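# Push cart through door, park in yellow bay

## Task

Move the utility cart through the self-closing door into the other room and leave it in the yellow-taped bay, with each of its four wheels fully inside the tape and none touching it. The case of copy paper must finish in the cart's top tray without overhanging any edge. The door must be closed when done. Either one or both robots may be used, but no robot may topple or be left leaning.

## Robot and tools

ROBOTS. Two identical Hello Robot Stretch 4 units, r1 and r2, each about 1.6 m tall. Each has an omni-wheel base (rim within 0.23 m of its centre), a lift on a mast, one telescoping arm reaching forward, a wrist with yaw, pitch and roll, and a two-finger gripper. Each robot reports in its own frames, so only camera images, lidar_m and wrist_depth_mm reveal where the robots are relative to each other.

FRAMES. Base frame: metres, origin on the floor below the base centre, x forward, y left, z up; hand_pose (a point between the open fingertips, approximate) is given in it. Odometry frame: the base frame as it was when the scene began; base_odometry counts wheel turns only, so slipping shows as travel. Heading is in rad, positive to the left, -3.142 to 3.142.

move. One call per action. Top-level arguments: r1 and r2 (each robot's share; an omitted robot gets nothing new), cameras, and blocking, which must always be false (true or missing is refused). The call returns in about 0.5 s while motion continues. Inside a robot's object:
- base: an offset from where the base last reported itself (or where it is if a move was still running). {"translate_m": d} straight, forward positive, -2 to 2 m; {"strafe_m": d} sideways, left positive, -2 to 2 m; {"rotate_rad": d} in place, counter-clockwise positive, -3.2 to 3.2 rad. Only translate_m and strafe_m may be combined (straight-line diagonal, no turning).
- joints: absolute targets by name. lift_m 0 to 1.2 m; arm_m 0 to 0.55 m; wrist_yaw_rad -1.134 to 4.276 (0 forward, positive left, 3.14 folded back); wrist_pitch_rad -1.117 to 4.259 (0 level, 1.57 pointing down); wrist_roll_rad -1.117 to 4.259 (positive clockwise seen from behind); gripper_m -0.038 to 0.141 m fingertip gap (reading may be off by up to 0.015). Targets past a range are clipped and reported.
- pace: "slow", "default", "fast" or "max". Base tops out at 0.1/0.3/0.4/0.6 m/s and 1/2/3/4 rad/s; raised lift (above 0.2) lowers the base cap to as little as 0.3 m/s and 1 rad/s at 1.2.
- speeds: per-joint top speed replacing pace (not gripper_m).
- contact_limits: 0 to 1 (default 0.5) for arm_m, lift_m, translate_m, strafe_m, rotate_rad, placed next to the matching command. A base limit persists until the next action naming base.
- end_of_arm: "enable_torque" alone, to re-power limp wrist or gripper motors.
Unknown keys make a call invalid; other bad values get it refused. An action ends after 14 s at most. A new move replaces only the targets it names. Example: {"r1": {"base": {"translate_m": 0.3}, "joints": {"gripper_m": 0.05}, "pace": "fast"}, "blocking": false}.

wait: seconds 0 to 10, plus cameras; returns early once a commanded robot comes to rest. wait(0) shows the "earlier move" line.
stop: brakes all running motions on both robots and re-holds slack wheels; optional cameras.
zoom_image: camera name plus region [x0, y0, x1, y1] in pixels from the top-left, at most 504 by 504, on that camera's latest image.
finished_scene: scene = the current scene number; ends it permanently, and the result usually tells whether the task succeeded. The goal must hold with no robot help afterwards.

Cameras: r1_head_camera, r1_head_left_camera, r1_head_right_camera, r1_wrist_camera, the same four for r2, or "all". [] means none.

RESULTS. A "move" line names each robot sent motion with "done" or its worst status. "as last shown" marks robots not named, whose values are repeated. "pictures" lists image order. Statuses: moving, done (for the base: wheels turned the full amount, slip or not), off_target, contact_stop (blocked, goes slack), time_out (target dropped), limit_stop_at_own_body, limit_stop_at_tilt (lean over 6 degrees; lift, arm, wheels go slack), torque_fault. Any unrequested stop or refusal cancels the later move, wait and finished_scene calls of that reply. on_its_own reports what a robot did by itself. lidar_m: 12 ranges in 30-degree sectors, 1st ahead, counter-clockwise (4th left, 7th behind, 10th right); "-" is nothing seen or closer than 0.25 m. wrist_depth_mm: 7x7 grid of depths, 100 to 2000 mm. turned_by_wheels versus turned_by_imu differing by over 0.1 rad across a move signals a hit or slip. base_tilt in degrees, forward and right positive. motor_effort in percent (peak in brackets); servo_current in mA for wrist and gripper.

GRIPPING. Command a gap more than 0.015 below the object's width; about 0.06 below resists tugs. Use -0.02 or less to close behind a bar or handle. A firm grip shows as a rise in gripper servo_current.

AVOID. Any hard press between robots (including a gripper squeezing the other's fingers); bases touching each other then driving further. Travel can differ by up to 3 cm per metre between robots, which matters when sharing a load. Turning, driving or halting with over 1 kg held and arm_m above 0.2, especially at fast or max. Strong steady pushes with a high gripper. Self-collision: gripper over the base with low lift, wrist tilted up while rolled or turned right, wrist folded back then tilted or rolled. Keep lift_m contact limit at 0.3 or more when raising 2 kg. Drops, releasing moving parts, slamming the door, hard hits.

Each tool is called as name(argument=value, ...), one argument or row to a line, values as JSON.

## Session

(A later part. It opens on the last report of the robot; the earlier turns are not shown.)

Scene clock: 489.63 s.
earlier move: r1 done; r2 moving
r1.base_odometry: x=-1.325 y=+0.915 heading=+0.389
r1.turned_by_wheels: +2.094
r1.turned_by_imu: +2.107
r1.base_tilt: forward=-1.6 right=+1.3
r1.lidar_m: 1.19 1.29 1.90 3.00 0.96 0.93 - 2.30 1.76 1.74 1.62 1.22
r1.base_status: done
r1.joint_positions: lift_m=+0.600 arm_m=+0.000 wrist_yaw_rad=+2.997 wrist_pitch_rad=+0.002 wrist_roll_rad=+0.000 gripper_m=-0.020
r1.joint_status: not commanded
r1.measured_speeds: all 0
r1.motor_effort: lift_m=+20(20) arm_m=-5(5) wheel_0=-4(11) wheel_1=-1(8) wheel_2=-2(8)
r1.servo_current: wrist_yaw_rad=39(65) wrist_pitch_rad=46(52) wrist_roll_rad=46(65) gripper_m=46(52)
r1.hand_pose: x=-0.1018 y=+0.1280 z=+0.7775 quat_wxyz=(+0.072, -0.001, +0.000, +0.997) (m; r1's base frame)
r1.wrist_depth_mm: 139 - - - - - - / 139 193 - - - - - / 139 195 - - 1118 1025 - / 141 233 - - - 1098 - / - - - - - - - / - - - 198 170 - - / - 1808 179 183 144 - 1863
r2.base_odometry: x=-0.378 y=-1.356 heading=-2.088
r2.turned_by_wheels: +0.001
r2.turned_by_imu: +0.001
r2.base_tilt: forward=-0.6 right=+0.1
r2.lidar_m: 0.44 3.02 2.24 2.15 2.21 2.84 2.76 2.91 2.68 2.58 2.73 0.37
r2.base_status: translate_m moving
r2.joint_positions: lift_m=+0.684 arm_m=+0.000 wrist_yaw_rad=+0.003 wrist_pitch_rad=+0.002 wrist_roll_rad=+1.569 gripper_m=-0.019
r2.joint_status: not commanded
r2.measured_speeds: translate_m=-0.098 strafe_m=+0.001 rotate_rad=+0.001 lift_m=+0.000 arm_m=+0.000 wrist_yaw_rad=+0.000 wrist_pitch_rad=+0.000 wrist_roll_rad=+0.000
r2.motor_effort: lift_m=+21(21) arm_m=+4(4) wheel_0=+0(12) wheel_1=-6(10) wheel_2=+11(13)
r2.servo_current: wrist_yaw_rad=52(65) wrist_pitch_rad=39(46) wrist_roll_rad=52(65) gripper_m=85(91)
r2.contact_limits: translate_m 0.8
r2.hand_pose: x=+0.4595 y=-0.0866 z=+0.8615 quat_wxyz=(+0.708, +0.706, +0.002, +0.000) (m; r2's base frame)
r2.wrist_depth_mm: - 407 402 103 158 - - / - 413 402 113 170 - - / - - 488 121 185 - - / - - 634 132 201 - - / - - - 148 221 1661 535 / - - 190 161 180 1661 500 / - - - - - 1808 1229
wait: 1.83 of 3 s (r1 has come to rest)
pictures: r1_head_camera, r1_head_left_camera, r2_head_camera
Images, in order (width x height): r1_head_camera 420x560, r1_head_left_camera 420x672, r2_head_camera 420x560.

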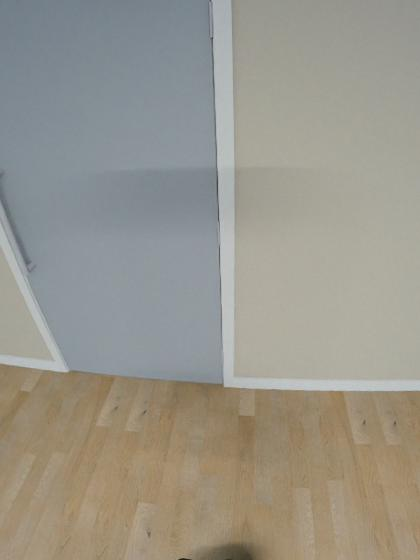

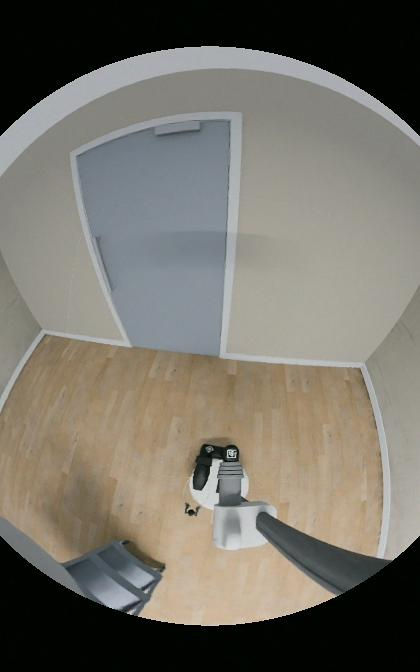

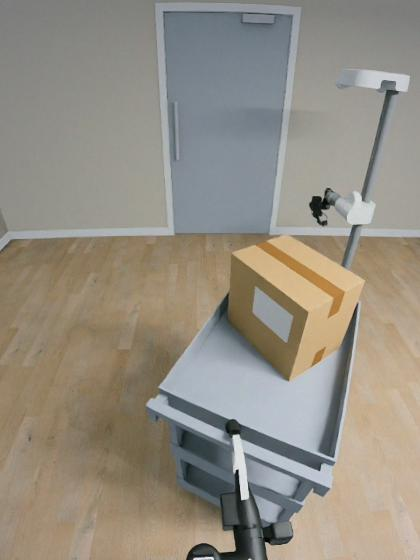

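move(
  blocking=false,
  r1={"base":{"rotate_rad":-0.1}},
  cameras=[],
)

wait(
  seconds=0.6,
  cameras=[],
)

move(
  blocking=false,
  r1={"base":{"translate_m":0.15,"strafe_m":0.9},"joints":{"wrist_yaw_rad":0.0,"gripper_m":0.1,"lift_m":0.66}},
  cameras=[],
)

wait(
  seconds=5,
  cameras=["r1_head_camera","r1_head_left_camera","r1_wrist_camera","r2_head_camera"],
)

wait(
  seconds=2,
  cameras=["r1_head_camera","r1_head_left_camera","r1_wrist_camera","r2_head_camera"],
)

Scene clock: 505.20 s.
earlier move: r2 done
move: r1 moving
r1.base_odometry: x=-1.325 y=+0.915 heading=+0.290
r1.turned_by_wheels: -0.100
r1.turned_by_imu: -0.101
r1.base_tilt: forward=-1.6 right=+1.3
r1.lidar_m: 1.17 1.25 1.69 2.98 3.08 1.72 2.58 2.53 1.84 1.71 1.76 1.24
r1.base_status: rotate_rad moving
r1.joint_positions: lift_m=+0.600 arm_m=+0.000 wrist_yaw_rad=+2.997 wrist_pitch_rad=+0.002 wrist_roll_rad=+0.000 gripper_m=-0.020
r1.joint_status: not commanded
r1.measured_speeds: all 0
r1.motor_effort: lift_m=+20(20) arm_m=-4(5) wheel_0=+4(7) wheel_1=+2(6) wheel_2=+0(5)
r1.servo_current: wrist_yaw_rad=46(65) wrist_pitch_rad=46(52) wrist_roll_rad=52(72) gripper_m=46(46)
r1.hand_pose: x=-0.1018 y=+0.1280 z=+0.7775 quat_wxyz=(+0.072, -0.001, +0.000, +0.997) (m; r1's base frame)
r1.wrist_depth_mm: 138 - - - - - - / 139 193 - - - - - / 139 194 - - - - - / 141 234 - - - - - / - - - - - - - / - - - 198 - - - / - 1863 178 183 154 1808 1808
r2.base_odometry: x=+0.026 y=-0.646 heading=-2.088
r2.turned_by_wheels: +0.000
r2.turned_by_imu: +0.003
r2.base_tilt: forward=-0.7 right=+0.1
r2.lidar_m: 0.33 0.31 2.24 2.14 2.27 2.03 1.95 2.03 2.65 2.57 2.70 0.45
r2.base_status: done
r2.joint_positions: lift_m=+0.684 arm_m=+0.000 wrist_yaw_rad=+0.003 wrist_pitch_rad=+0.002 wrist_roll_rad=+1.569 gripper_m=-0.019
r2.joint_status: not commanded
r2.measured_speeds: all 0
r2.motor_effort: lift_m=+21(21) arm_m=+4(4) wheel_0=-3(4) wheel_1=-3(4) wheel_2=+6(6)
r2.servo_current: wrist_yaw_rad=39(65) wrist_pitch_rad=46(46) wrist_roll_rad=46(59) gripper_m=78(91)
r2.contact_limits: translate_m 0.8
r2.hand_pose: x=+0.4595 y=-0.0865 z=+0.8615 quat_wxyz=(+0.708, +0.706, +0.002, +0.001) (m; r2's base frame)
r2.wrist_depth_mm: - - - 265 306 1397 1078 / - - - 279 289 1537 1160 / - - - 207 267 1756 521 / - - - 194 254 809 - / - - 480 184 239 831 - / - - 190 172 179 - - / - - 488 - 216 - -
pictures: none
No camera images: "cameras" was empty.

Scene clock: 505.43 s.
earlier move: r1 done
r1.base_odometry: x=-1.325 y=+0.915 heading=+0.290
r1.turned_by_wheels: +0.000
r1.turned_by_imu: +0.000
r1.base_tilt: forward=-1.6 right=+1.3
r1.lidar_m: 1.19 1.25 1.71 2.98 3.11 1.72 2.59 2.55 1.83 1.72 1.74 1.25
r1.base_status: done
r1.joint_positions: lift_m=+0.600 arm_m=+0.000 wrist_yaw_rad=+2.997 wrist_pitch_rad=+0.002 wrist_roll_rad=+0.000 gripper_m=-0.020
r1.joint_status: not commanded
r1.measured_speeds: all 0
r1.motor_effort: lift_m=+20(20) arm_m=-4(5) wheel_0=+3(7) wheel_1=+1(6) wheel_2=+1(5)
r1.servo_current: wrist_yaw_rad=52(65) wrist_pitch_rad=39(52) wrist_roll_rad=33(72) gripper_m=46(46)
r1.hand_pose: x=-0.1018 y=+0.1280 z=+0.7775 quat_wxyz=(+0.072, -0.001, +0.000, +0.997) (m; r1's base frame)
r1.wrist_depth_mm: 138 - - - - - - / 139 194 - - - - - / 139 195 - - - - - / 140 233 - - - - - / - - - - - - - / - - - 198 - - - / - 1863 178 183 154 1808 1863
r2.base_odometry: x=+0.026 y=-0.646 heading=-2.088
r2.turned_by_wheels: +0.000
r2.turned_by_imu: +0.000
r2.base_tilt: forward=-0.7 right=+0.1
r2.lidar_m: 0.33 0.33 2.25 2.12 2.27 2.04 1.95 2.04 2.68 2.57 2.71 0.45
r2.base_status: done
r2.joint_positions: lift_m=+0.684 arm_m=+0.000 wrist_yaw_rad=+0.003 wrist_pitch_rad=+0.002 wrist_roll_rad=+1.569 gripper_m=-0.019
r2.joint_status: not commanded
r2.measured_speeds: all 0
r2.motor_effort: lift_m=+21(21) arm_m=+4(4) wheel_0=-3(4) wheel_1=-4(4) wheel_2=+6(6)
r2.servo_current: wrist_yaw_rad=59(65) wrist_pitch_rad=46(46) wrist_roll_rad=46(59) gripper_m=85(91)
r2.contact_limits: translate_m 0.8
r2.hand_pose: x=+0.4595 y=-0.0865 z=+0.8615 quat_wxyz=(+0.708, +0.706, +0.002, +0.001) (m; r2's base frame)
r2.wrist_depth_mm: - - - 266 304 1430 1078 / - - - 278 287 1576 1138 / - - - 207 268 1808 521 / - - - 194 253 831 - / - - 484 184 240 820 - / - - 190 173 178 - - / - - 488 - 216 - -
wait: 0.23 of 0.6 s (r1 has come to rest)
pictures: none
No camera images: "cameras" was empty.

Scene clock: 505.93 s.
move: r1 moving
r1.base_odometry: x=-1.329 y=+0.948 heading=+0.290
r1.turned_by_wheels: +0.000
r1.turned_by_imu: +0.000
r1.base_tilt: forward=-1.6 right=+1.3
r1.lidar_m: 1.19 1.23 1.70 2.96 3.08 1.70 2.11 2.59 1.87 1.76 1.75 1.25
r1.base_status: translate_m moving; strafe_m moving
r1.joint_positions: lift_m=+0.636 arm_m=+0.000 wrist_yaw_rad=+2.414 wrist_pitch_rad=+0.002 wrist_roll_rad=+0.000 gripper_m=+0.005
r1.joint_status: lift_m moving; wrist_yaw_rad moving; gripper_m moving
r1.measured_speeds: translate_m=+0.021 strafe_m=+0.128 rotate_rad=+0.002 lift_m=+0.124 arm_m=+0.000 wrist_yaw_rad=-1.820 wrist_pitch_rad=+0.000 wrist_roll_rad=+0.000
r1.motor_effort: lift_m=+26(27) arm_m=-4(5) wheel_0=-10(10) wheel_1=+8(11) wheel_2=-4(5)
r1.servo_current: wrist_yaw_rad=124(130) wrist_pitch_rad=46(46) wrist_roll_rad=52(59) gripper_m=78(78)
r1.hand_pose: x=+0.0138 y=+0.2572 z=+0.8140 quat_wxyz=(+0.356, -0.001, +0.000, +0.934) (m; r1's base frame)
r1.wrist_depth_mm: - - - - - - - / - - - - - - - / - - - - - - - / - - - - - - - / - - - - - - - / - - 195 204 - - - / - 1921 187 163 156 1808 1921
r2: as last shown
r2.lidar_m: 0.34 0.30 2.25 2.13 2.28 2.03 1.92 2.06 2.68 2.57 2.70 0.45
r2.servo_current: wrist_yaw_rad=46(59) wrist_pitch_rad=39(46) wrist_roll_rad=46(59) gripper_m=91(91)
r2.contact_limits: translate_m 0.8
r2.wrist_depth_mm: - - - 265 304 1397 1078 / - - - 279 290 1537 1160 / - - - 206 268 1808 517 / - - - 195 253 820 - / - - 488 183 240 831 - / - - 189 173 179 - - / - - 484 - 215 - -
pictures: none
No camera images: "cameras" was empty.

Scene clock: 509.90 s.
earlier move: r1 done
r1.base_odometry: x=-1.439 y=+1.820 heading=+0.290
r1.turned_by_wheels: +0.000
r1.turned_by_imu: +0.005
r1.base_tilt: forward=-1.6 right=+1.2
r1.lidar_m: 0.98 1.08 1.47 2.10 2.17 2.98 1.66 3.80 2.76 2.64 1.54 1.09
r1.base_status: done
r1.joint_positions: lift_m=+0.660 arm_m=+0.000 wrist_yaw_rad=+0.003 wrist_pitch_rad=+0.002 wrist_roll_rad=+0.000 gripper_m=+0.100
r1.joint_status: all done
r1.measured_speeds: all 0
r1.motor_effort: lift_m=+24(28) arm_m=-4(5) wheel_0=-1(11) wheel_1=+0(12) wheel_2=-1(5)
r1.servo_current: wrist_yaw_rad=46(130) wrist_pitch_rad=39(52) wrist_roll_rad=33(59) gripper_m=46(91)
r1.hand_pose: x=+0.4596 y=-0.0866 z=+0.8371 quat_wxyz=(+1.000, +0.000, +0.001, +0.001) (m; r1's base frame)
r1.wrist_depth_mm: - 741 - - - - - / - 741 - - - - - / - - - - - - - / - - - - - - - / - - - - - - - / - 192 195 - 189 - - / - - - 139 - - -
r2.base_odometry: x=+0.026 y=-0.646 heading=-2.088
r2.turned_by_wheels: +0.000
r2.turned_by_imu: +0.001
r2.base_tilt: forward=-0.7 right=+0.1
r2.lidar_m: 0.31 0.32 2.21 2.14 2.27 2.03 1.96 2.04 2.67 2.58 2.69 0.46
r2.base_status: not commanded
r2.joint_positions: lift_m=+0.684 arm_m=+0.000 wrist_yaw_rad=+0.003 wrist_pitch_rad=+0.002 wrist_roll_rad=+1.569 gripper_m=-0.019
r2.joint_status: not commanded
r2.measured_speeds: all 0
r2.motor_effort: lift_m=+21(21) arm_m=+4(4) wheel_0=-3(4) wheel_1=-4(4) wheel_2=+6(6)
r2.servo_current: wrist_yaw_rad=33(59) wrist_pitch_rad=39(46) wrist_roll_rad=46(59) gripper_m=91(98)
r2.contact_limits: translate_m 0.8
r2.hand_pose: x=+0.4595 y=-0.0865 z=+0.8615 quat_wxyz=(+0.708, +0.706, +0.002, +0.001) (m; r2's base frame)
r2.wrist_depth_mm: - - - 264 304 1430 1078 / - - - 279 286 1537 1138 / - - - 206 268 1808 517 / - - - 195 253 820 - / - - 484 184 239 820 - / - - 189 172 178 - - / - - 488 - 216 - -
wait: 3.97 of 5 s (r1 has come to rest)
pictures: r1_head_camera, r1_head_left_camera, r1_wrist_camera, r2_head_camera
Images, in order (width x height): r1_head_camera 420x560, r1_head_left_camera 420x672, r1_wrist_camera 616x392, r2_head_camera 420x560.

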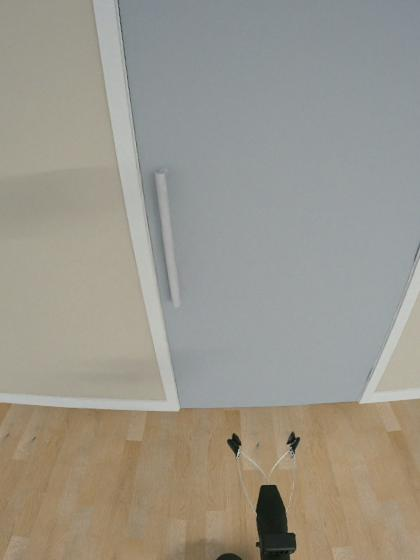

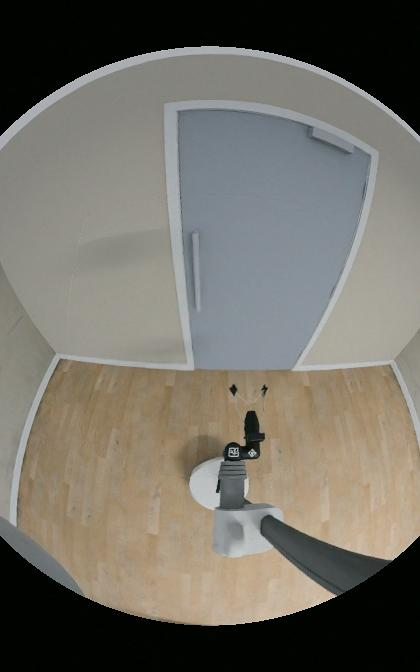

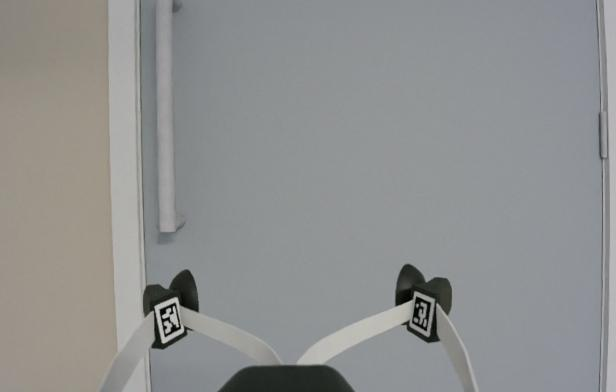

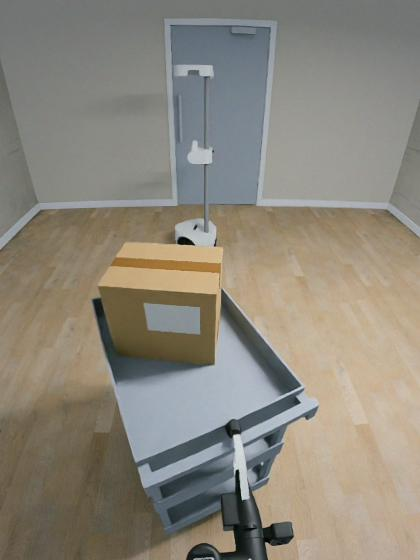

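Scene clock: 511.90 s.
r1.base_odometry: x=-1.439 y=+1.820 heading=+0.290
r1.turned_by_wheels: +0.000
r1.turned_by_imu: +0.000
r1.base_tilt: forward=-1.6 right=+1.3
r1.lidar_m: 0.98 1.09 1.45 2.10 2.17 2.99 1.67 3.74 2.77 2.64 1.52 1.11
r1.base_status: done
r1.joint_positions: lift_m=+0.660 arm_m=+0.000 wrist_yaw_rad=+0.003 wrist_pitch_rad=+0.002 wrist_roll_rad=+0.000 gripper_m=+0.100
r1.joint_status: all done
r1.measured_speeds: all 0
r1.motor_effort: lift_m=+24(28) arm_m=-4(5) wheel_0=-1(11) wheel_1=+0(12) wheel_2=-1(5)
r1.servo_current: wrist_yaw_rad=52(130) wrist_pitch_rad=33(52) wrist_roll_rad=39(59) gripper_m=39(91)
r1.hand_pose: x=+0.4596 y=-0.0866 z=+0.8371 quat_wxyz=(+1.000, +0.000, +0.001, +0.001) (m; r1's base frame)
r1.wrist_depth_mm: - 741 - - - - - / - 750 - - - - - / - - - - - - - / - - - - - - - / - - - - - - - / - 193 195 - 189 - - / - - - 139 - - -
r2.base_odometry: x=+0.026 y=-0.646 heading=-2.088
r2.turned_by_wheels: +0.000
r2.turned_by_imu: +0.000
r2.base_tilt: forward=-0.7 right=+0.1
r2.lidar_m: 0.35 0.33 2.21 2.13 2.27 2.03 1.94 2.06 2.68 2.57 2.70 0.45
r2.base_status: not commanded
r2.joint_positions: lift_m=+0.684 arm_m=+0.000 wrist_yaw_rad=+0.003 wrist_pitch_rad=+0.002 wrist_roll_rad=+1.569 gripper_m=-0.019
r2.joint_status: not commanded
r2.measured_speeds: all 0
r2.motor_effort: lift_m=+21(21) arm_m=+4(4) wheel_0=-3(4) wheel_1=-4(4) wheel_2=+6(6)
r2.servo_current: wrist_yaw_rad=52(59) wrist_pitch_rad=46(46) wrist_roll_rad=39(59) gripper_m=91(98)
r2.contact_limits: translate_m 0.8
r2.hand_pose: x=+0.4595 y=-0.0865 z=+0.8615 quat_wxyz=(+0.708, +0.706, +0.002, +0.001) (m; r2's base frame)
r2.wrist_depth_mm: - - - 265 304 1397 1078 / - - - 279 286 1499 1160 / - - - 207 270 1808 521 / - - - 195 253 820 - / - - 484 184 239 820 - / - - 189 173 179 - - / - - 484 - 216 - -
wait: 2.00 s; at rest by 0.27 s
pictures: r1_head_camera, r1_head_left_camera, r1_wrist_camera, r2_head_camera
Images, in order (width x height): r1_head_camera 420x560, r1_head_left_camera 420x672, r1_wrist_camera 616x392, r2_head_camera 420x560.

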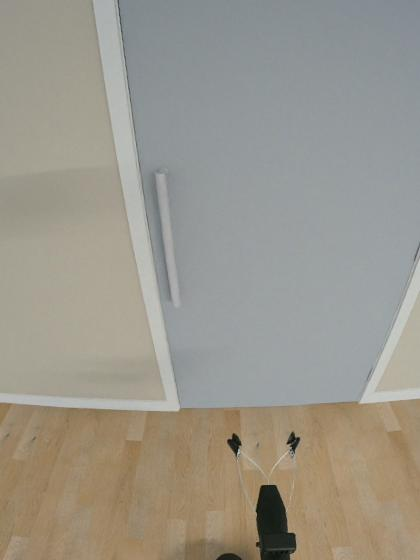

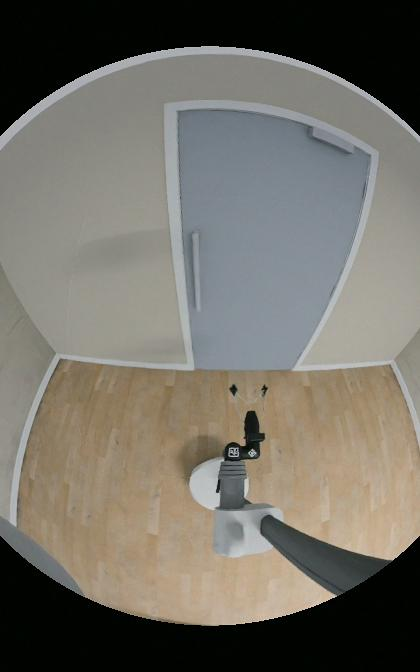

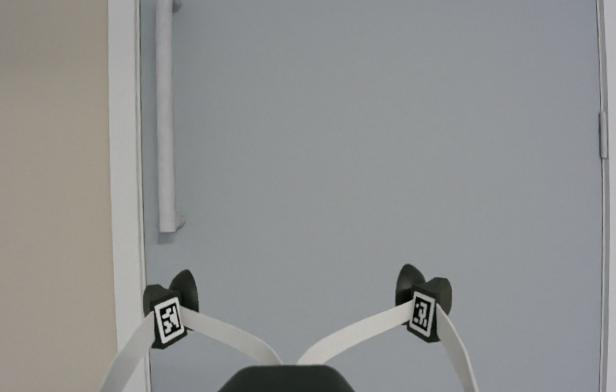

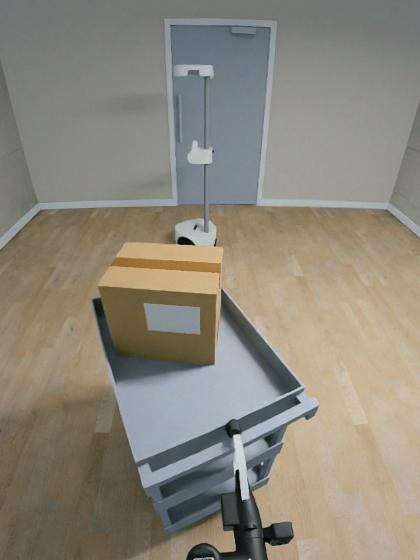

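move(
  blocking=false,
  r1={"base":{"translate_m":0.34,"strafe_m":0.197},"joints":{"lift_m":0.80}},
  cameras=[],
)

wait(
  seconds=3,
  cameras=["r1_wrist_camera"],
)

Scene clock: 521.93 s.
move: r1 moving
r1.base_odometry: x=-1.414 y=+1.846 heading=+0.290
r1.turned_by_wheels: +0.000
r1.turned_by_imu: +0.000
r1.base_tilt: forward=-1.6 right=+1.3
r1.lidar_m: 0.95 1.04 1.42 2.07 2.16 2.96 1.69 3.81 2.79 2.63 1.45 1.03
r1.base_status: translate_m moving; strafe_m moving
r1.joint_positions: lift_m=+0.697 arm_m=+0.000 wrist_yaw_rad=+0.003 wrist_pitch_rad=+0.002 wrist_roll_rad=+0.000 gripper_m=+0.100
r1.joint_status: lift_m moving
r1.measured_speeds: translate_m=+0.122 strafe_m=+0.070 rotate_rad=+0.004 lift_m=+0.146 arm_m=+0.000 wrist_yaw_rad=+0.000 wrist_pitch_rad=+0.000 wrist_roll_rad=+0.000
r1.motor_effort: lift_m=+25(27) arm_m=-4(4) wheel_0=+1(3) wheel_1=+6(9) wheel_2=-8(8)
r1.servo_current: wrist_yaw_rad=46(59) wrist_pitch_rad=39(46) wrist_roll_rad=52(59) gripper_m=39(46)
r1.hand_pose: x=+0.4596 y=-0.0866 z=+0.8750 quat_wxyz=(+1.000, +0.000, +0.001, +0.001) (m; r1's base frame)
r1.wrist_depth_mm: - - - - - - - / - - - - - - - / - - - - - - - / - - - - - - - / - - - - - - - / - 193 195 - 189 - - / - - - 139 - - -
r2: as last shown
r2.base_tilt: forward=-0.7 right=+0.0
r2.lidar_m: 0.33 0.31 2.25 2.10 2.28 2.02 1.94 2.06 2.68 2.58 2.70 0.47
r2.motor_effort: lift_m=+21(21) arm_m=+4(4) wheel_0=-3(3) wheel_1=-4(4) wheel_2=+6(6)
r2.servo_current: wrist_yaw_rad=52(52) wrist_pitch_rad=46(46) wrist_roll_rad=46(52) gripper_m=78(91)
r2.contact_limits: translate_m 0.8
r2.wrist_depth_mm: - - - 265 304 1430 1078 / - - - 278 286 1576 1160 / - - - 207 270 1756 521 / - - - 194 254 820 - / - - 488 183 239 820 - / - - 189 173 179 - - / - - 484 - 216 - -
pictures: none
No camera images: "cameras" was empty.

Scene clock: 524.07 s.
earlier move: r1 done
r1.base_odometry: x=-1.169 y=+2.106 heading=+0.290
r1.turned_by_wheels: +0.000
r1.turned_by_imu: +0.001
r1.base_tilt: forward=-1.6 right=+1.3
r1.lidar_m: 0.64 0.74 1.01 1.91 1.98 2.68 2.05 4.07 2.97 2.83 1.04 0.73
r1.base_status: done
r1.joint_positions: lift_m=+0.800 arm_m=+0.000 wrist_yaw_rad=+0.003 wrist_pitch_rad=+0.002 wrist_roll_rad=+0.000 gripper_m=+0.100
r1.joint_status: all done
r1.measured_speeds: all 0
r1.motor_effort: lift_m=+24(28) arm_m=-4(4) wheel_0=-2(5) wheel_1=+0(10) wheel_2=+0(9)
r1.servo_current: wrist_yaw_rad=59(78) wrist_pitch_rad=46(52) wrist_roll_rad=33(72) gripper_m=39(46)
r1.hand_pose: x=+0.4595 y=-0.0867 z=+0.9771 quat_wxyz=(+1.000, +0.000, +0.001, +0.001) (m; r1's base frame)
r1.wrist_depth_mm: - - 492 488 492 492 492 / - - 496 496 492 500 492 / - - 496 496 496 496 488 / - - 500 500 496 500 496 / - - 496 500 496 496 500 / - 193 215 496 198 496 504 / - - 500 144 500 500 500
r2.base_odometry: x=+0.026 y=-0.646 heading=-2.088
r2.turned_by_wheels: +0.000
r2.turned_by_imu: +0.000
r2.base_tilt: forward=-0.6 right=+0.0
r2.lidar_m: 0.33 0.33 2.21 2.13 2.29 2.03 1.94 2.06 2.66 2.57 2.70 0.47
r2.base_status: not commanded
r2.joint_positions: lift_m=+0.684 arm_m=+0.000 wrist_yaw_rad=+0.003 wrist_pitch_rad=+0.002 wrist_roll_rad=+1.569 gripper_m=-0.019
r2.joint_status: not commanded
r2.measured_speeds: all 0
r2.motor_effort: lift_m=+20(21) arm_m=+4(4) wheel_0=-3(4) wheel_1=-4(4) wheel_2=+6(6)
r2.servo_current: wrist_yaw_rad=46(59) wrist_pitch_rad=46(46) wrist_roll_rad=39(59) gripper_m=85(91)
r2.contact_limits: translate_m 0.8
r2.hand_pose: x=+0.4595 y=-0.0865 z=+0.8615 quat_wxyz=(+0.708, +0.706, +0.002, +0.001) (m; r2's base frame)
r2.wrist_depth_mm: - - - 265 304 1366 1078 / - - - 278 286 1537 1138 / - - - 207 268 1756 517 / - - - 195 252 820 - / - - 488 184 240 809 - / - - 190 172 179 - - / - - 484 - 216 - -
wait: 2.13 of 3 s (r1 has come to rest)
pictures: r1_wrist_camera
Images, in order (width x height): r1_wrist_camera 616x392.

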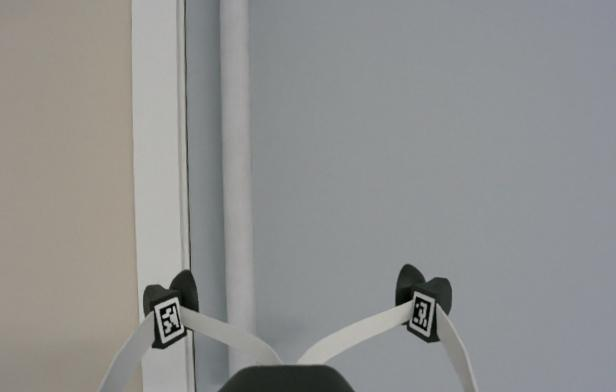

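move(
  blocking=false,
  r1={"base":{"translate_m":0.25,"strafe_m":0.054},"contact_limits":{"translate_m":0.2}},
  cameras=[],
)

wait(
  seconds=3,
  cameras=["r1_wrist_camera","r1_head_camera"],
)

Scene clock: 530.93 s.
move: r1 moving
r1.base_odometry: x=-1.141 y=+2.121 heading=+0.290
r1.turned_by_wheels: +0.000
r1.turned_by_imu: +0.000
r1.base_tilt: forward=-1.6 right=+1.3
r1.lidar_m: 0.62 0.70 0.97 1.90 1.98 2.68 2.05 4.10 2.96 2.83 1.01 0.70
r1.base_status: translate_m moving; strafe_m moving
r1.joint_positions: lift_m=+0.800 arm_m=+0.000 wrist_yaw_rad=+0.003 wrist_pitch_rad=+0.002 wrist_roll_rad=+0.000 gripper_m=+0.100
r1.joint_status: not commanded
r1.measured_speeds: translate_m=+0.120 strafe_m=+0.026 rotate_rad=+0.003 lift_m=+0.000 arm_m=+0.000 wrist_yaw_rad=+0.000 wrist_pitch_rad=+0.000 wrist_roll_rad=+0.000
r1.motor_effort: lift_m=+24(24) arm_m=-4(4) wheel_0=+4(6) wheel_1=+7(8) wheel_2=-9(9)
r1.servo_current: wrist_yaw_rad=52(59) wrist_pitch_rad=39(46) wrist_roll_rad=26(59) gripper_m=39(46)
r1.contact_limits: translate_m 0.2
r1.hand_pose: x=+0.4595 y=-0.0867 z=+0.9771 quat_wxyz=(+1.000, +0.000, +0.001, +0.001) (m; r1's base frame)
r1.wrist_depth_mm: - - 466 466 469 469 469 / - - 466 469 469 469 469 / - - 469 469 469 473 477 / - - 469 469 477 477 477 / - - 473 473 473 473 477 / - 192 392 473 198 480 477 / - - 469 145 477 477 477
r2: as last shown
r2.base_tilt: forward=-0.6 right=+0.1
r2.lidar_m: 0.33 0.32 2.26 2.13 2.27 2.01 1.94 2.04 2.66 2.57 2.68 0.46
r2.motor_effort: lift_m=+21(21) arm_m=+4(4) wheel_0=-3(3) wheel_1=-3(4) wheel_2=+6(6)
r2.servo_current: wrist_yaw_rad=46(52) wrist_pitch_rad=46(46) wrist_roll_rad=46(52) gripper_m=85(98)
r2.contact_limits: translate_m 0.8
r2.wrist_depth_mm: - - - 264 303 1397 1078 / - - - 279 286 1537 1160 / - - - 207 268 1756 521 / - - - 195 252 831 - / - - 484 183 239 831 - / - - 190 173 179 - - / - - 488 - 216 - -
pictures: none
No camera images: "cameras" was empty.

Scene clock: 532.73 s.
earlier move: r1 done
r1.base_odometry: x=-0.945 y=+2.229 heading=+0.290
r1.turned_by_wheels: +0.000
r1.turned_by_imu: +0.000
r1.base_tilt: forward=-1.6 right=+1.3
r1.lidar_m: 0.38 0.47 0.65 1.81 1.92 2.65 2.31 4.15 3.01 1.93 0.67 0.47
r1.base_status: done
r1.joint_positions: lift_m=+0.800 arm_m=+0.000 wrist_yaw_rad=+0.003 wrist_pitch_rad=+0.002 wrist_roll_rad=+0.000 gripper_m=+0.100
r1.joint_status: not commanded
r1.measured_speeds: all 0
r1.motor_effort: lift_m=+24(24) arm_m=-4(4) wheel_0=+2(7) wheel_1=+1(10) wheel_2=+2(11)
r1.servo_current: wrist_yaw_rad=46(65) wrist_pitch_rad=46(46) wrist_roll_rad=46(65) gripper_m=39(52)
r1.contact_limits: translate_m 0.2
r1.hand_pose: x=+0.4595 y=-0.0867 z=+0.9771 quat_wxyz=(+1.000, +0.000, +0.001, +0.001) (m; r1's base frame)
r1.wrist_depth_mm: - 247 170 245 246 247 246 / 245 248 167 247 247 246 246 / 246 247 247 247 248 248 247 / 247 249 174 248 248 248 247 / 248 249 179 249 248 248 249 / 249 193 194 249 198 249 249 / 249 185 250 145 250 249 250
r2.base_odometry: x=+0.026 y=-0.646 heading=-2.088
r2.turned_by_wheels: +0.000
r2.turned_by_imu: +0.000
r2.base_tilt: forward=-0.7 right=+0.1
r2.lidar_m: 0.30 0.33 2.23 2.14 2.29 2.02 1.95 2.05 2.67 2.58 2.72 0.46
r2.base_status: not commanded
r2.joint_positions: lift_m=+0.684 arm_m=+0.000 wrist_yaw_rad=+0.003 wrist_pitch_rad=+0.002 wrist_roll_rad=+1.569 gripper_m=-0.019
r2.joint_status: not commanded
r2.measured_speeds: all 0
r2.motor_effort: lift_m=+21(21) arm_m=+4(4) wheel_0=-3(4) wheel_1=-4(4) wheel_2=+6(6)
r2.servo_current: wrist_yaw_rad=52(59) wrist_pitch_rad=46(46) wrist_roll_rad=46(65) gripper_m=85(98)
r2.contact_limits: translate_m 0.8
r2.hand_pose: x=+0.4595 y=-0.0865 z=+0.8615 quat_wxyz=(+0.708, +0.706, +0.002, +0.001) (m; r2's base frame)
r2.wrist_depth_mm: - - - 265 306 1397 1078 / - - - 278 287 1537 1160 / - - - 207 268 1808 521 / - - - 195 254 831 - / - - 480 183 239 820 - / - - 189 172 179 - - / - - 488 - 216 - -
wait: 1.80 of 3 s (r1 has come to rest)
pictures: r1_head_camera, r1_wrist_camera
Images, in order (width x height): r1_head_camera 420x560, r1_wrist_camera 616x392.

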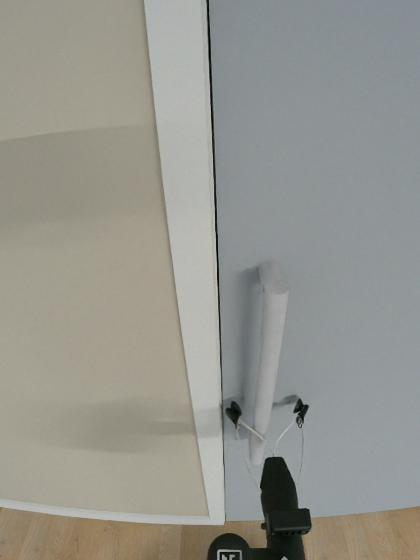

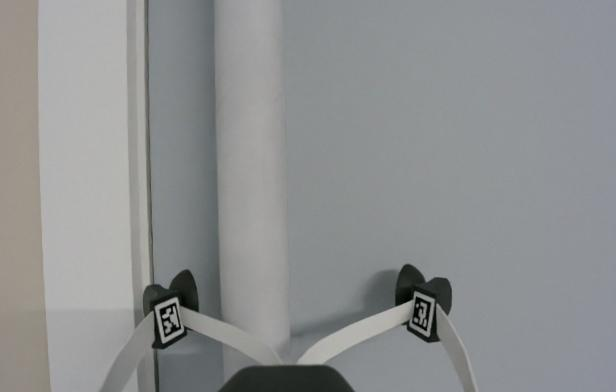

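move(
  blocking=false,
  r1={"joints":{"gripper_m":-0.02}},
  cameras=[],
)

wait(
  seconds=1.5,
  cameras=["r1_wrist_camera"],
)

move(
  blocking=false,
  r1={"base":{"translate_m":-0.202,"strafe_m":-0.123},"joints":{"wrist_yaw_rad":0.262},"speeds":{"wrist_yaw_rad":0.11},"contact_limits":{"translate_m":0.8},"pace":"slow"},
  cameras=[],
)

wait(
  seconds=3,
  cameras=["r1_wrist_camera","r1_head_camera"],
)

Scene clock: 560.83 s.
move: r1 moving
r1.base_odometry: x=-0.945 y=+2.229 heading=+0.290
r1.turned_by_wheels: +0.000
r1.turned_by_imu: +0.000
r1.base_tilt: forward=-1.6 right=+1.3
r1.lidar_m: 0.39 0.48 0.65 1.81 1.94 2.63 2.30 4.13 3.00 1.91 0.69 0.48
r1.base_status: not commanded
r1.joint_positions: lift_m=+0.800 arm_m=+0.000 wrist_yaw_rad=+0.003 wrist_pitch_rad=+0.002 wrist_roll_rad=+0.000 gripper_m=+0.084
r1.joint_status: gripper_m moving
r1.measured_speeds: all 0
r1.motor_effort: lift_m=+24(24) arm_m=-4(4) wheel_0=+3(3) wheel_1=+1(1) wheel_2=+2(2)
r1.servo_current: wrist_yaw_rad=59(59) wrist_pitch_rad=46(52) wrist_roll_rad=39(65) gripper_m=104(104)
r1.contact_limits: translate_m 0.2
r1.hand_pose: x=+0.4595 y=-0.0867 z=+0.9771 quat_wxyz=(+1.000, +0.000, +0.001, +0.001) (m; r1's base frame)
r1.wrist_depth_mm: - 247 170 246 247 246 246 / 247 248 167 247 246 248 245 / 247 248 247 248 248 248 248 / 246 249 174 249 248 249 248 / 248 249 178 248 249 249 248 / 248 220 191 249 200 249 250 / 250 154 249 143 250 249 250
r2: as last shown
r2.base_tilt: forward=-0.7 right=+0.0
r2.lidar_m: 0.31 0.31 2.23 2.14 2.28 2.03 1.94 2.05 2.64 2.58 2.72 0.46
r2.servo_current: wrist_yaw_rad=52(59) wrist_pitch_rad=39(46) wrist_roll_rad=39(59) gripper_m=85(91)
r2.contact_limits: translate_m 0.8
r2.wrist_depth_mm: - - - 265 304 1397 1078 / - - - 281 286 1537 1138 / - - - 206 268 1756 517 / - - - 195 254 820 - / - - 484 184 240 831 - / - - 190 173 179 - - / - - 492 - 216 - -
pictures: none
No camera images: "cameras" was empty.

Scene clock: 562.27 s.
earlier move: r1 done
r1.base_odometry: x=-0.945 y=+2.229 heading=+0.291
r1.turned_by_wheels: +0.001
r1.turned_by_imu: +0.001
r1.base_tilt: forward=-1.6 right=+1.3
r1.lidar_m: 0.39 0.47 0.67 1.80 1.94 2.67 2.31 4.12 3.01 1.92 0.69 0.48
r1.base_status: not commanded
r1.joint_positions: lift_m=+0.800 arm_m=+0.000 wrist_yaw_rad=+0.010 wrist_pitch_rad=+0.002 wrist_roll_rad=+0.000 gripper_m=-0.019
r1.joint_status: all done
r1.measured_speeds: all 0
r1.motor_effort: lift_m=+24(24) arm_m=-4(4) wheel_0=+5(6) wheel_1=+1(2) wheel_2=+7(7)
r1.servo_current: wrist_yaw_rad=59(85) wrist_pitch_rad=39(52) wrist_roll_rad=52(65) gripper_m=65(156)
r1.contact_limits: translate_m 0.2
r1.hand_pose: x=+0.4601 y=-0.0847 z=+0.9771 quat_wxyz=(+1.000, +0.000, +0.001, +0.005) (m; r1's base frame)
r1.wrist_depth_mm: 248 245 245 242 243 239 239 / 249 247 246 242 241 240 239 / 249 247 247 244 243 240 239 / 251 - 247 176 243 242 240 / 251 - 248 175 244 241 239 / 250 - 182 174 244 242 242 / 252 142 249 165 158 243 243
r2.base_odometry: x=+0.026 y=-0.646 heading=-2.088
r2.turned_by_wheels: +0.000
r2.turned_by_imu: +0.000
r2.base_tilt: forward=-0.6 right=+0.0
r2.lidar_m: 0.33 0.31 2.25 2.14 2.28 2.02 1.94 2.06 2.65 2.55 2.70 0.45
r2.base_status: not commanded
r2.joint_positions: lift_m=+0.684 arm_m=+0.000 wrist_yaw_rad=+0.003 wrist_pitch_rad=+0.002 wrist_roll_rad=+1.569 gripper_m=-0.019
r2.joint_status: not commanded
r2.measured_speeds: all 0
r2.motor_effort: lift_m=+20(21) arm_m=+4(4) wheel_0=-3(4) wheel_1=-4(4) wheel_2=+6(6)
r2.servo_current: wrist_yaw_rad=59(59) wrist_pitch_rad=39(46) wrist_roll_rad=39(59) gripper_m=85(91)
r2.contact_limits: translate_m 0.8
r2.hand_pose: x=+0.4595 y=-0.0865 z=+0.8615 quat_wxyz=(+0.708, +0.706, +0.002, +0.001) (m; r2's base frame)
r2.wrist_depth_mm: - - - 265 306 1430 1078 / - - - 278 287 1537 1160 / - - - 207 267 1863 517 / - - - 195 253 820 - / - - 488 184 240 831 - / - - 190 172 179 - - / - - 484 - 216 - -
wait: 1.43 of 1.5 s (r1 has come to rest)
pictures: r1_wrist_camera
Images, in order (width x height): r1_wrist_camera 616x392.

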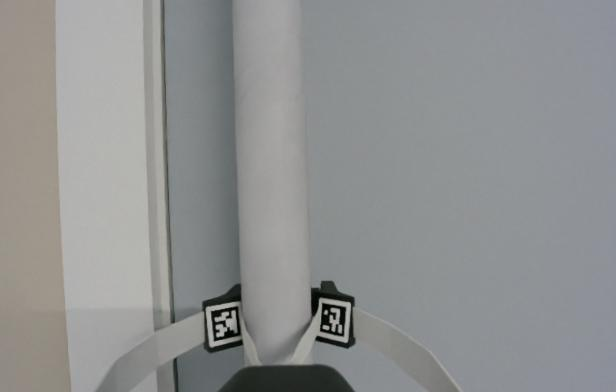

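Scene clock: 562.77 s.
move: r1 moving
r1.base_odometry: x=-0.954 y=+2.219 heading=+0.292
r1.turned_by_wheels: +0.002
r1.turned_by_imu: +0.002
r1.base_tilt: forward=-1.5 right=+1.3
r1.lidar_m: 0.40 0.48 0.67 1.85 1.91 2.62 2.29 4.13 3.00 1.97 0.69 0.49
r1.base_status: translate_m moving; strafe_m moving
r1.joint_positions: lift_m=+0.800 arm_m=+0.000 wrist_yaw_rad=+0.058 wrist_pitch_rad=+0.002 wrist_roll_rad=+0.000 gripper_m=-0.019
r1.joint_status: wrist_yaw_rad moving
r1.measured_speeds: translate_m=-0.046 strafe_m=-0.029 rotate_rad=+0.002 lift_m=+0.000 arm_m=+0.000 wrist_yaw_rad=+0.110 wrist_pitch_rad=+0.000 wrist_roll_rad=+0.000
r1.motor_effort: lift_m=+24(24) arm_m=-5(5) wheel_0=+10(10) wheel_1=-8(8) wheel_2=+21(21)
r1.servo_current: wrist_yaw_rad=65(72) wrist_pitch_rad=39(46) wrist_roll_rad=46(59) gripper_m=59(65)
r1.contact_limits: translate_m 0.8
r1.hand_pose: x=+0.4640 y=-0.0705 z=+0.9771 quat_wxyz=(+1.000, +0.000, +0.001, +0.029) (m; r1's base frame)
r1.wrist_depth_mm: 263 - 251 170 243 239 236 / 262 - 253 170 245 240 236 / 262 - 254 174 245 240 237 / 264 - 254 173 246 242 237 / 266 - 256 173 246 242 238 / 266 - 187 173 245 244 239 / 266 136 255 170 177 243 239
r2: as last shown
r2.base_tilt: forward=-0.7 right=+0.1
r2.lidar_m: 0.33 0.35 2.26 2.13 2.28 2.01 1.94 2.05 2.65 2.58 2.71 0.46
r2.motor_effort: lift_m=+21(21) arm_m=+4(4) wheel_0=-3(4) wheel_1=-3(4) wheel_2=+6(6)
r2.servo_current: wrist_yaw_rad=46(59) wrist_pitch_rad=46(46) wrist_roll_rad=52(52) gripper_m=85(91)
r2.contact_limits: translate_m 0.8
r2.wrist_depth_mm: - - - 265 304 1397 1078 / - - - 279 286 1537 1138 / - - - 207 267 1808 521 / - - - 195 253 820 - / - - 484 184 240 831 - / - - 190 172 179 - - / - - 484 - 216 - -
pictures: none
No camera images: "cameras" was empty.

Scene clock: 565.77 s.
earlier move: r1 moving
r1.base_odometry: x=-1.102 y=+2.053 heading=+0.293
r1.turned_by_wheels: +0.000
r1.turned_by_imu: +0.048
r1.base_tilt: forward=-1.5 right=+1.2
r1.lidar_m: 0.39 0.69 0.96 1.95 2.07 2.97 2.07 3.79 2.83 2.22 0.81 0.53
r1.base_status: translate_m moving; strafe_m moving
r1.joint_positions: lift_m=+0.800 arm_m=+0.000 wrist_yaw_rad=+0.279 wrist_pitch_rad=+0.002 wrist_roll_rad=+0.000 gripper_m=-0.019
r1.joint_status: all done
r1.measured_speeds: translate_m=+0.001 strafe_m=-0.001 rotate_rad=-0.001 lift_m=+0.000 arm_m=+0.000 wrist_yaw_rad=+0.000 wrist_pitch_rad=+0.000 wrist_roll_rad=+0.000
r1.motor_effort: lift_m=+24(24) arm_m=-5(5) wheel_0=+13(18) wheel_1=+1(10) wheel_2=+15(25)
r1.servo_current: wrist_yaw_rad=104(111) wrist_pitch_rad=46(52) wrist_roll_rad=52(65) gripper_m=65(72)
r1.contact_limits: translate_m 0.8
r1.hand_pose: x=+0.4723 y=-0.0046 z=+0.9771 quat_wxyz=(+0.990, +0.000, +0.001, +0.139) (m; r1's base frame)
r1.wrist_depth_mm: - - 255 178 236 227 221 / - - 255 243 236 229 222 / - - 258 242 238 229 223 / - - 259 244 238 230 224 / - - 258 174 239 229 222 / - - 180 180 237 231 224 / - 137 183 170 153 228 224
r2.base_odometry: x=+0.026 y=-0.646 heading=-2.088
r2.turned_by_wheels: +0.000
r2.turned_by_imu: +0.000
r2.base_tilt: forward=-0.7 right=+0.1
r2.lidar_m: 0.33 0.32 2.25 2.12 2.28 2.01 1.94 2.03 2.69 2.58 2.70 0.47
r2.base_status: not commanded
r2.joint_positions: lift_m=+0.684 arm_m=+0.000 wrist_yaw_rad=+0.003 wrist_pitch_rad=+0.002 wrist_roll_rad=+1.569 gripper_m=-0.019
r2.joint_status: not commanded
r2.measured_speeds: all 0
r2.motor_effort: lift_m=+20(21) arm_m=+4(4) wheel_0=-3(4) wheel_1=-4(4) wheel_2=+6(6)
r2.servo_current: wrist_yaw_rad=33(59) wrist_pitch_rad=46(46) wrist_roll_rad=39(59) gripper_m=85(91)
r2.contact_limits: translate_m 0.8
r2.hand_pose: x=+0.4595 y=-0.0865 z=+0.8615 quat_wxyz=(+0.708, +0.706, +0.002, +0.001) (m; r2's base frame)
r2.wrist_depth_mm: - - - 264 306 1430 1078 / - - - 278 285 1499 1138 / - - - 207 267 1808 517 / - - - 195 253 831 - / - - 484 183 239 820 - / - - 190 173 179 - - / - - 488 - 216 - -
wait: 3.00 s; no rest
pictures: r1_head_camera, r1_wrist_camera
Images, in order (width x height): r1_head_camera 420x560, r1_wrist_camera 616x392.

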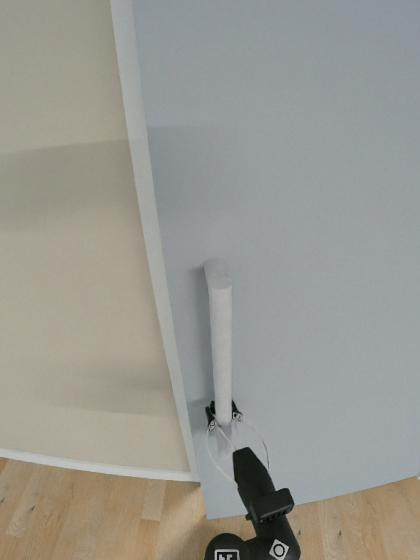

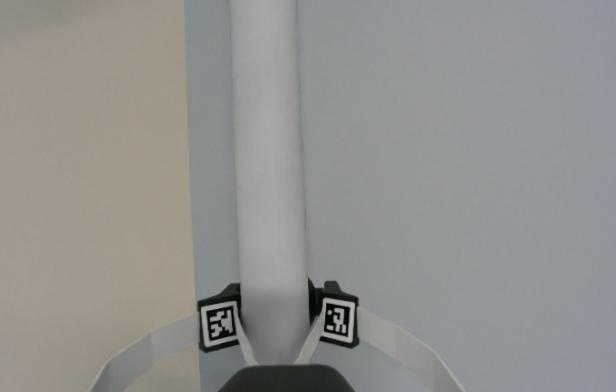

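move(
  blocking=false,
  r1={"base":{"translate_m":-0.17,"strafe_m":-0.163},"joints":{"wrist_yaw_rad":0.48},"speeds":{"wrist_yaw_rad":0.11},"contact_limits":{"translate_m":0.9},"pace":"slow"},
  cameras=[],
)

wait(
  seconds=3,
  cameras=["r1_wrist_camera","r1_head_camera"],
)

Scene clock: 573.27 s.
earlier move: r1 done
move: r1 moving
r1.base_odometry: x=-1.109 y=+2.042 heading=+0.295
r1.turned_by_wheels: +0.002
r1.turned_by_imu: +0.007
r1.base_tilt: forward=-1.5 right=+1.3
r1.lidar_m: 0.37 0.67 1.00 1.97 2.10 2.97 2.06 3.76 2.81 2.16 0.79 0.53
r1.base_status: translate_m moving; strafe_m moving
r1.joint_positions: lift_m=+0.800 arm_m=+0.000 wrist_yaw_rad=+0.320 wrist_pitch_rad=+0.002 wrist_roll_rad=+0.000 gripper_m=-0.019
r1.joint_status: wrist_yaw_rad moving
r1.measured_speeds: translate_m=-0.036 strafe_m=-0.036 rotate_rad=+0.000 lift_m=+0.000 arm_m=+0.000 wrist_yaw_rad=+0.107 wrist_pitch_rad=+0.000 wrist_roll_rad=+0.000
r1.motor_effort: lift_m=+24(24) arm_m=-5(5) wheel_0=+12(14) wheel_1=-7(11) wheel_2=+23(23)
r1.servo_current: wrist_yaw_rad=65(137) wrist_pitch_rad=46(46) wrist_roll_rad=65(65) gripper_m=59(65)
r1.contact_limits: translate_m 0.9
r1.hand_pose: x=+0.4722 y=+0.0078 z=+0.9771 quat_wxyz=(+0.987, +0.000, +0.001, +0.159) (m; r1's base frame)
r1.wrist_depth_mm: - - 259 173 236 225 218 / - - 259 242 237 226 218 / - - 260 179 237 228 219 / - - 259 172 237 228 220 / - - 262 176 238 227 221 / - - 180 175 236 228 221 / - 140 186 171 236 226 221
r2: as last shown
r2.lidar_m: 0.35 0.31 2.25 2.14 2.27 2.02 1.95 2.05 2.66 2.57 2.71 0.42
r2.motor_effort: lift_m=+21(21) arm_m=+4(4) wheel_0=-3(3) wheel_1=-4(4) wheel_2=+6(6)
r2.servo_current: wrist_yaw_rad=46(59) wrist_pitch_rad=46(46) wrist_roll_rad=39(59) gripper_m=78(91)
r2.contact_limits: translate_m 0.8
r2.wrist_depth_mm: - - - 265 304 1430 1098 / - - - 279 287 1537 1138 / - - - 207 268 1808 521 / - - - 194 253 820 - / - - 484 185 241 831 - / - - 189 172 179 - - / - - 488 - 215 - -
pictures: none
No camera images: "cameras" was empty.

Scene clock: 576.27 s.
earlier move: r1 moving
r1.base_odometry: x=-1.217 y=+1.848 heading=+0.295
r1.turned_by_wheels: +0.000
r1.turned_by_imu: +0.178
r1.base_tilt: forward=-1.5 right=+1.3
r1.lidar_m: 0.39 0.52 1.44 2.14 2.45 2.02 2.00 3.09 2.60 1.62 0.76 0.49
r1.base_status: translate_m moving; strafe_m moving
r1.joint_positions: lift_m=+0.800 arm_m=+0.000 wrist_yaw_rad=+0.496 wrist_pitch_rad=+0.002 wrist_roll_rad=+0.000 gripper_m=-0.019
r1.joint_status: all done
r1.measured_speeds: translate_m=+0.004 strafe_m=-0.004 rotate_rad=+0.000 lift_m=+0.000 arm_m=+0.000 wrist_yaw_rad=+0.000 wrist_pitch_rad=+0.000 wrist_roll_rad=+0.000
r1.motor_effort: lift_m=+24(24) arm_m=-6(6) wheel_0=+11(22) wheel_1=-1(11) wheel_2=+15(26)
r1.servo_current: wrist_yaw_rad=91(137) wrist_pitch_rad=46(52) wrist_roll_rad=46(72) gripper_m=65(72)
r1.contact_limits: translate_m 0.9
r1.hand_pose: x=+0.4663 y=+0.0605 z=+0.9771 quat_wxyz=(+0.969, +0.000, +0.001, +0.246) (m; r1's base frame)
r1.wrist_depth_mm: - - 171 178 224 206 191 / - - 172 236 225 206 192 / - - 174 238 225 206 193 / 1808 - 176 240 228 207 194 / 1808 - 178 182 229 207 195 / - - 179 173 223 208 195 / - 143 - 172 221 203 195
r2.base_odometry: x=+0.026 y=-0.646 heading=-2.088
r2.turned_by_wheels: +0.000
r2.turned_by_imu: +0.000
r2.base_tilt: forward=-0.7 right=+0.1
r2.lidar_m: 0.35 0.30 2.23 2.12 2.28 2.03 1.93 2.05 2.66 2.57 2.69 0.46
r2.base_status: not commanded
r2.joint_positions: lift_m=+0.684 arm_m=+0.000 wrist_yaw_rad=+0.003 wrist_pitch_rad=+0.002 wrist_roll_rad=+1.569 gripper_m=-0.019
r2.joint_status: not commanded
r2.measured_speeds: all 0
r2.motor_effort: lift_m=+21(21) arm_m=+3(4) wheel_0=-3(4) wheel_1=-3(4) wheel_2=+6(6)
r2.servo_current: wrist_yaw_rad=46(65) wrist_pitch_rad=46(46) wrist_roll_rad=46(59) gripper_m=85(91)
r2.contact_limits: translate_m 0.8
r2.hand_pose: x=+0.4595 y=-0.0865 z=+0.8615 quat_wxyz=(+0.708, +0.706, +0.002, +0.001) (m; r2's base frame)
r2.wrist_depth_mm: - - - 264 306 1430 1078 / - - - 279 286 1499 1160 / - - - 206 267 1756 517 / - - - 194 255 820 - / - - 488 184 240 820 - / - - 189 172 178 - - / - - 484 - 216 - -
wait: 3.00 s; no rest
pictures: r1_head_camera, r1_wrist_camera
Images, in order (width x height): r1_head_camera 420x560, r1_wrist_camera 616x392.

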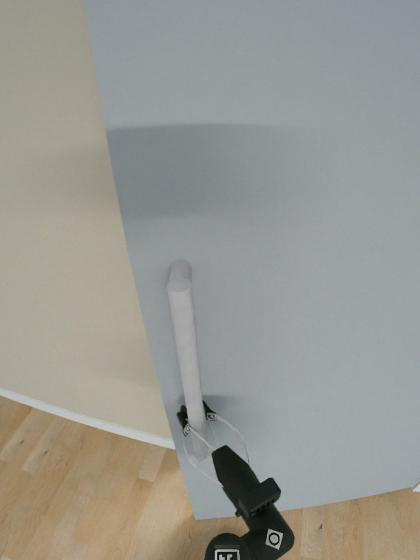

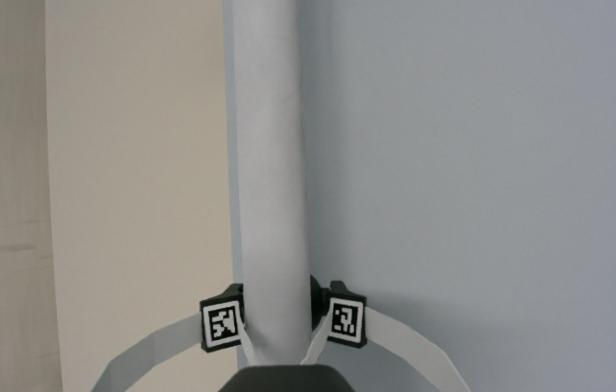

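move(
  blocking=false,
  r1={"base":{"translate_m":-0.2,"strafe_m":-0.095},"contact_limits":{"translate_m":1.0},"pace":"slow"},
  cameras=[],
)

wait(
  seconds=2.6,
  cameras=["r1_wrist_camera","r1_head_left_camera"],
)

Scene clock: 585.63 s.
earlier move: r1 done
move: r1 moving
r1.base_odometry: x=-1.228 y=+1.839 heading=+0.296
r1.turned_by_wheels: +0.001
r1.turned_by_imu: +0.013
r1.base_tilt: forward=-1.6 right=+1.2
r1.lidar_m: 0.39 0.48 1.47 2.13 2.50 2.02 1.97 3.04 2.59 1.56 0.78 0.50
r1.base_status: translate_m moving; strafe_m moving
r1.joint_positions: lift_m=+0.800 arm_m=+0.000 wrist_yaw_rad=+0.496 wrist_pitch_rad=+0.002 wrist_roll_rad=+0.000 gripper_m=-0.019
r1.joint_status: not commanded
r1.measured_speeds: translate_m=-0.051 strafe_m=-0.022 rotate_rad=-0.002 lift_m=+0.000 arm_m=+0.000 wrist_yaw_rad=+0.000 wrist_pitch_rad=+0.000 wrist_roll_rad=+0.000
r1.motor_effort: lift_m=+24(24) arm_m=-6(6) wheel_0=+7(9) wheel_1=-7(9) wheel_2=+20(21)
r1.servo_current: wrist_yaw_rad=85(117) wrist_pitch_rad=52(52) wrist_roll_rad=59(65) gripper_m=65(65)
r1.contact_limits: translate_m 1
r1.hand_pose: x=+0.4663 y=+0.0605 z=+0.9771 quat_wxyz=(+0.969, +0.000, +0.001, +0.246) (m; r1's base frame)
r1.wrist_depth_mm: - - 174 175 225 207 191 / 1808 - 175 238 226 208 193 / 1756 - 177 182 227 206 193 / - - 179 179 228 208 194 / - - - 173 229 208 195 / 1808 - 179 178 220 208 195 / - 141 177 172 222 202 195
r2: as last shown
r2.base_tilt: forward=-0.7 right=+0.0
r2.lidar_m: 0.31 0.32 2.27 2.13 2.28 2.04 1.94 2.07 2.65 2.57 2.70 0.45
r2.motor_effort: lift_m=+21(21) arm_m=+4(4) wheel_0=-3(4) wheel_1=-4(4) wheel_2=+6(6)
r2.servo_current: wrist_yaw_rad=52(52) wrist_pitch_rad=39(46) wrist_roll_rad=52(52) gripper_m=85(91)
r2.contact_limits: translate_m 0.8
r2.wrist_depth_mm: - - - 266 306 1397 1078 / - - - 278 286 1576 1160 / - - - 207 268 1708 521 / - - - 194 254 820 - / - - 488 184 240 831 - / - - 190 172 179 - - / - - 488 - 216 - -
pictures: none
No camera images: "cameras" was empty.

Scene clock: 588.23 s.
earlier move: r1 moving
r1.base_odometry: x=-1.381 y=+1.700 heading=+0.296
r1.turned_by_wheels: +0.000
r1.turned_by_imu: +0.156
r1.base_tilt: forward=-1.6 right=+1.2
r1.lidar_m: 0.40 0.48 2.25 2.28 2.91 1.88 4.06 2.71 2.43 1.40 0.77 0.51
r1.base_status: translate_m moving; strafe_m moving
r1.joint_positions: lift_m=+0.800 arm_m=+0.000 wrist_yaw_rad=+0.496 wrist_pitch_rad=+0.002 wrist_roll_rad=+0.000 gripper_m=-0.019
r1.joint_status: not commanded
r1.measured_speeds: translate_m=-0.005 strafe_m=+0.002 rotate_rad=-0.004 lift_m=+0.000 arm_m=+0.000 wrist_yaw_rad=+0.000 wrist_pitch_rad=+0.000 wrist_roll_rad=+0.000
r1.motor_effort: lift_m=+24(24) arm_m=-6(6) wheel_0=+14(15) wheel_1=-4(10) wheel_2=+13(26)
r1.servo_current: wrist_yaw_rad=98(117) wrist_pitch_rad=46(52) wrist_roll_rad=39(65) gripper_m=59(65)
r1.contact_limits: translate_m 1
r1.hand_pose: x=+0.4663 y=+0.0605 z=+0.9771 quat_wxyz=(+0.969, +0.000, +0.001, +0.246) (m; r1's base frame)
r1.wrist_depth_mm: - - 173 175 224 206 191 / - - 173 238 226 206 192 / - - 176 183 227 206 192 / - - 177 180 227 207 194 / - - - 179 228 206 195 / - - 178 177 219 208 195 / - 150 176 171 224 203 195
r2.base_odometry: x=+0.026 y=-0.646 heading=-2.088
r2.turned_by_wheels: +0.000
r2.turned_by_imu: +0.000
r2.base_tilt: forward=-0.7 right=+0.1
r2.lidar_m: 0.34 0.33 2.25 2.14 2.29 2.00 1.94 2.05 2.68 2.59 2.69 0.47
r2.base_status: not commanded
r2.joint_positions: lift_m=+0.684 arm_m=+0.000 wrist_yaw_rad=+0.003 wrist_pitch_rad=+0.002 wrist_roll_rad=+1.569 gripper_m=-0.019
r2.joint_status: not commanded
r2.measured_speeds: all 0
r2.motor_effort: lift_m=+21(21) arm_m=+4(4) wheel_0=-3(4) wheel_1=-4(4) wheel_2=+6(6)
r2.servo_current: wrist_yaw_rad=39(59) wrist_pitch_rad=33(46) wrist_roll_rad=52(65) gripper_m=91(98)
r2.contact_limits: translate_m 0.8
r2.hand_pose: x=+0.4595 y=-0.0865 z=+0.8615 quat_wxyz=(+0.708, +0.706, +0.002, +0.001) (m; r2's base frame)
r2.wrist_depth_mm: - - - 265 306 1397 1078 / - - - 278 286 1576 1160 / - - - 207 268 1808 521 / - - - 195 253 820 - / - - 488 183 240 831 - / - - 190 172 179 - - / - - 484 - 216 - -
wait: 2.60 s; no rest
pictures: r1_head_left_camera, r1_wrist_camera
Images, in order (width x height): r1_head_left_camera 420x672, r1_wrist_camera 616x392.

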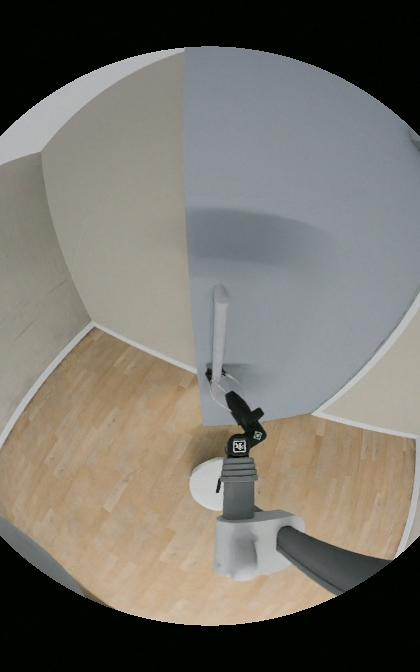

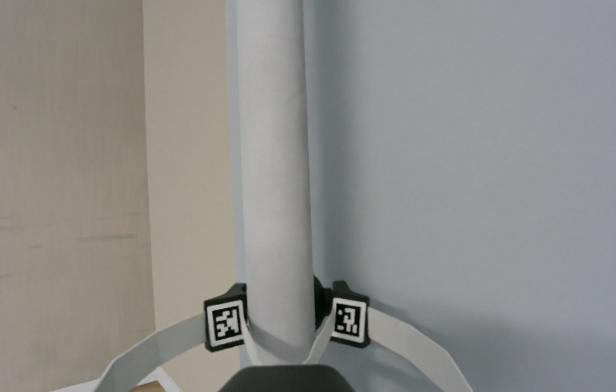

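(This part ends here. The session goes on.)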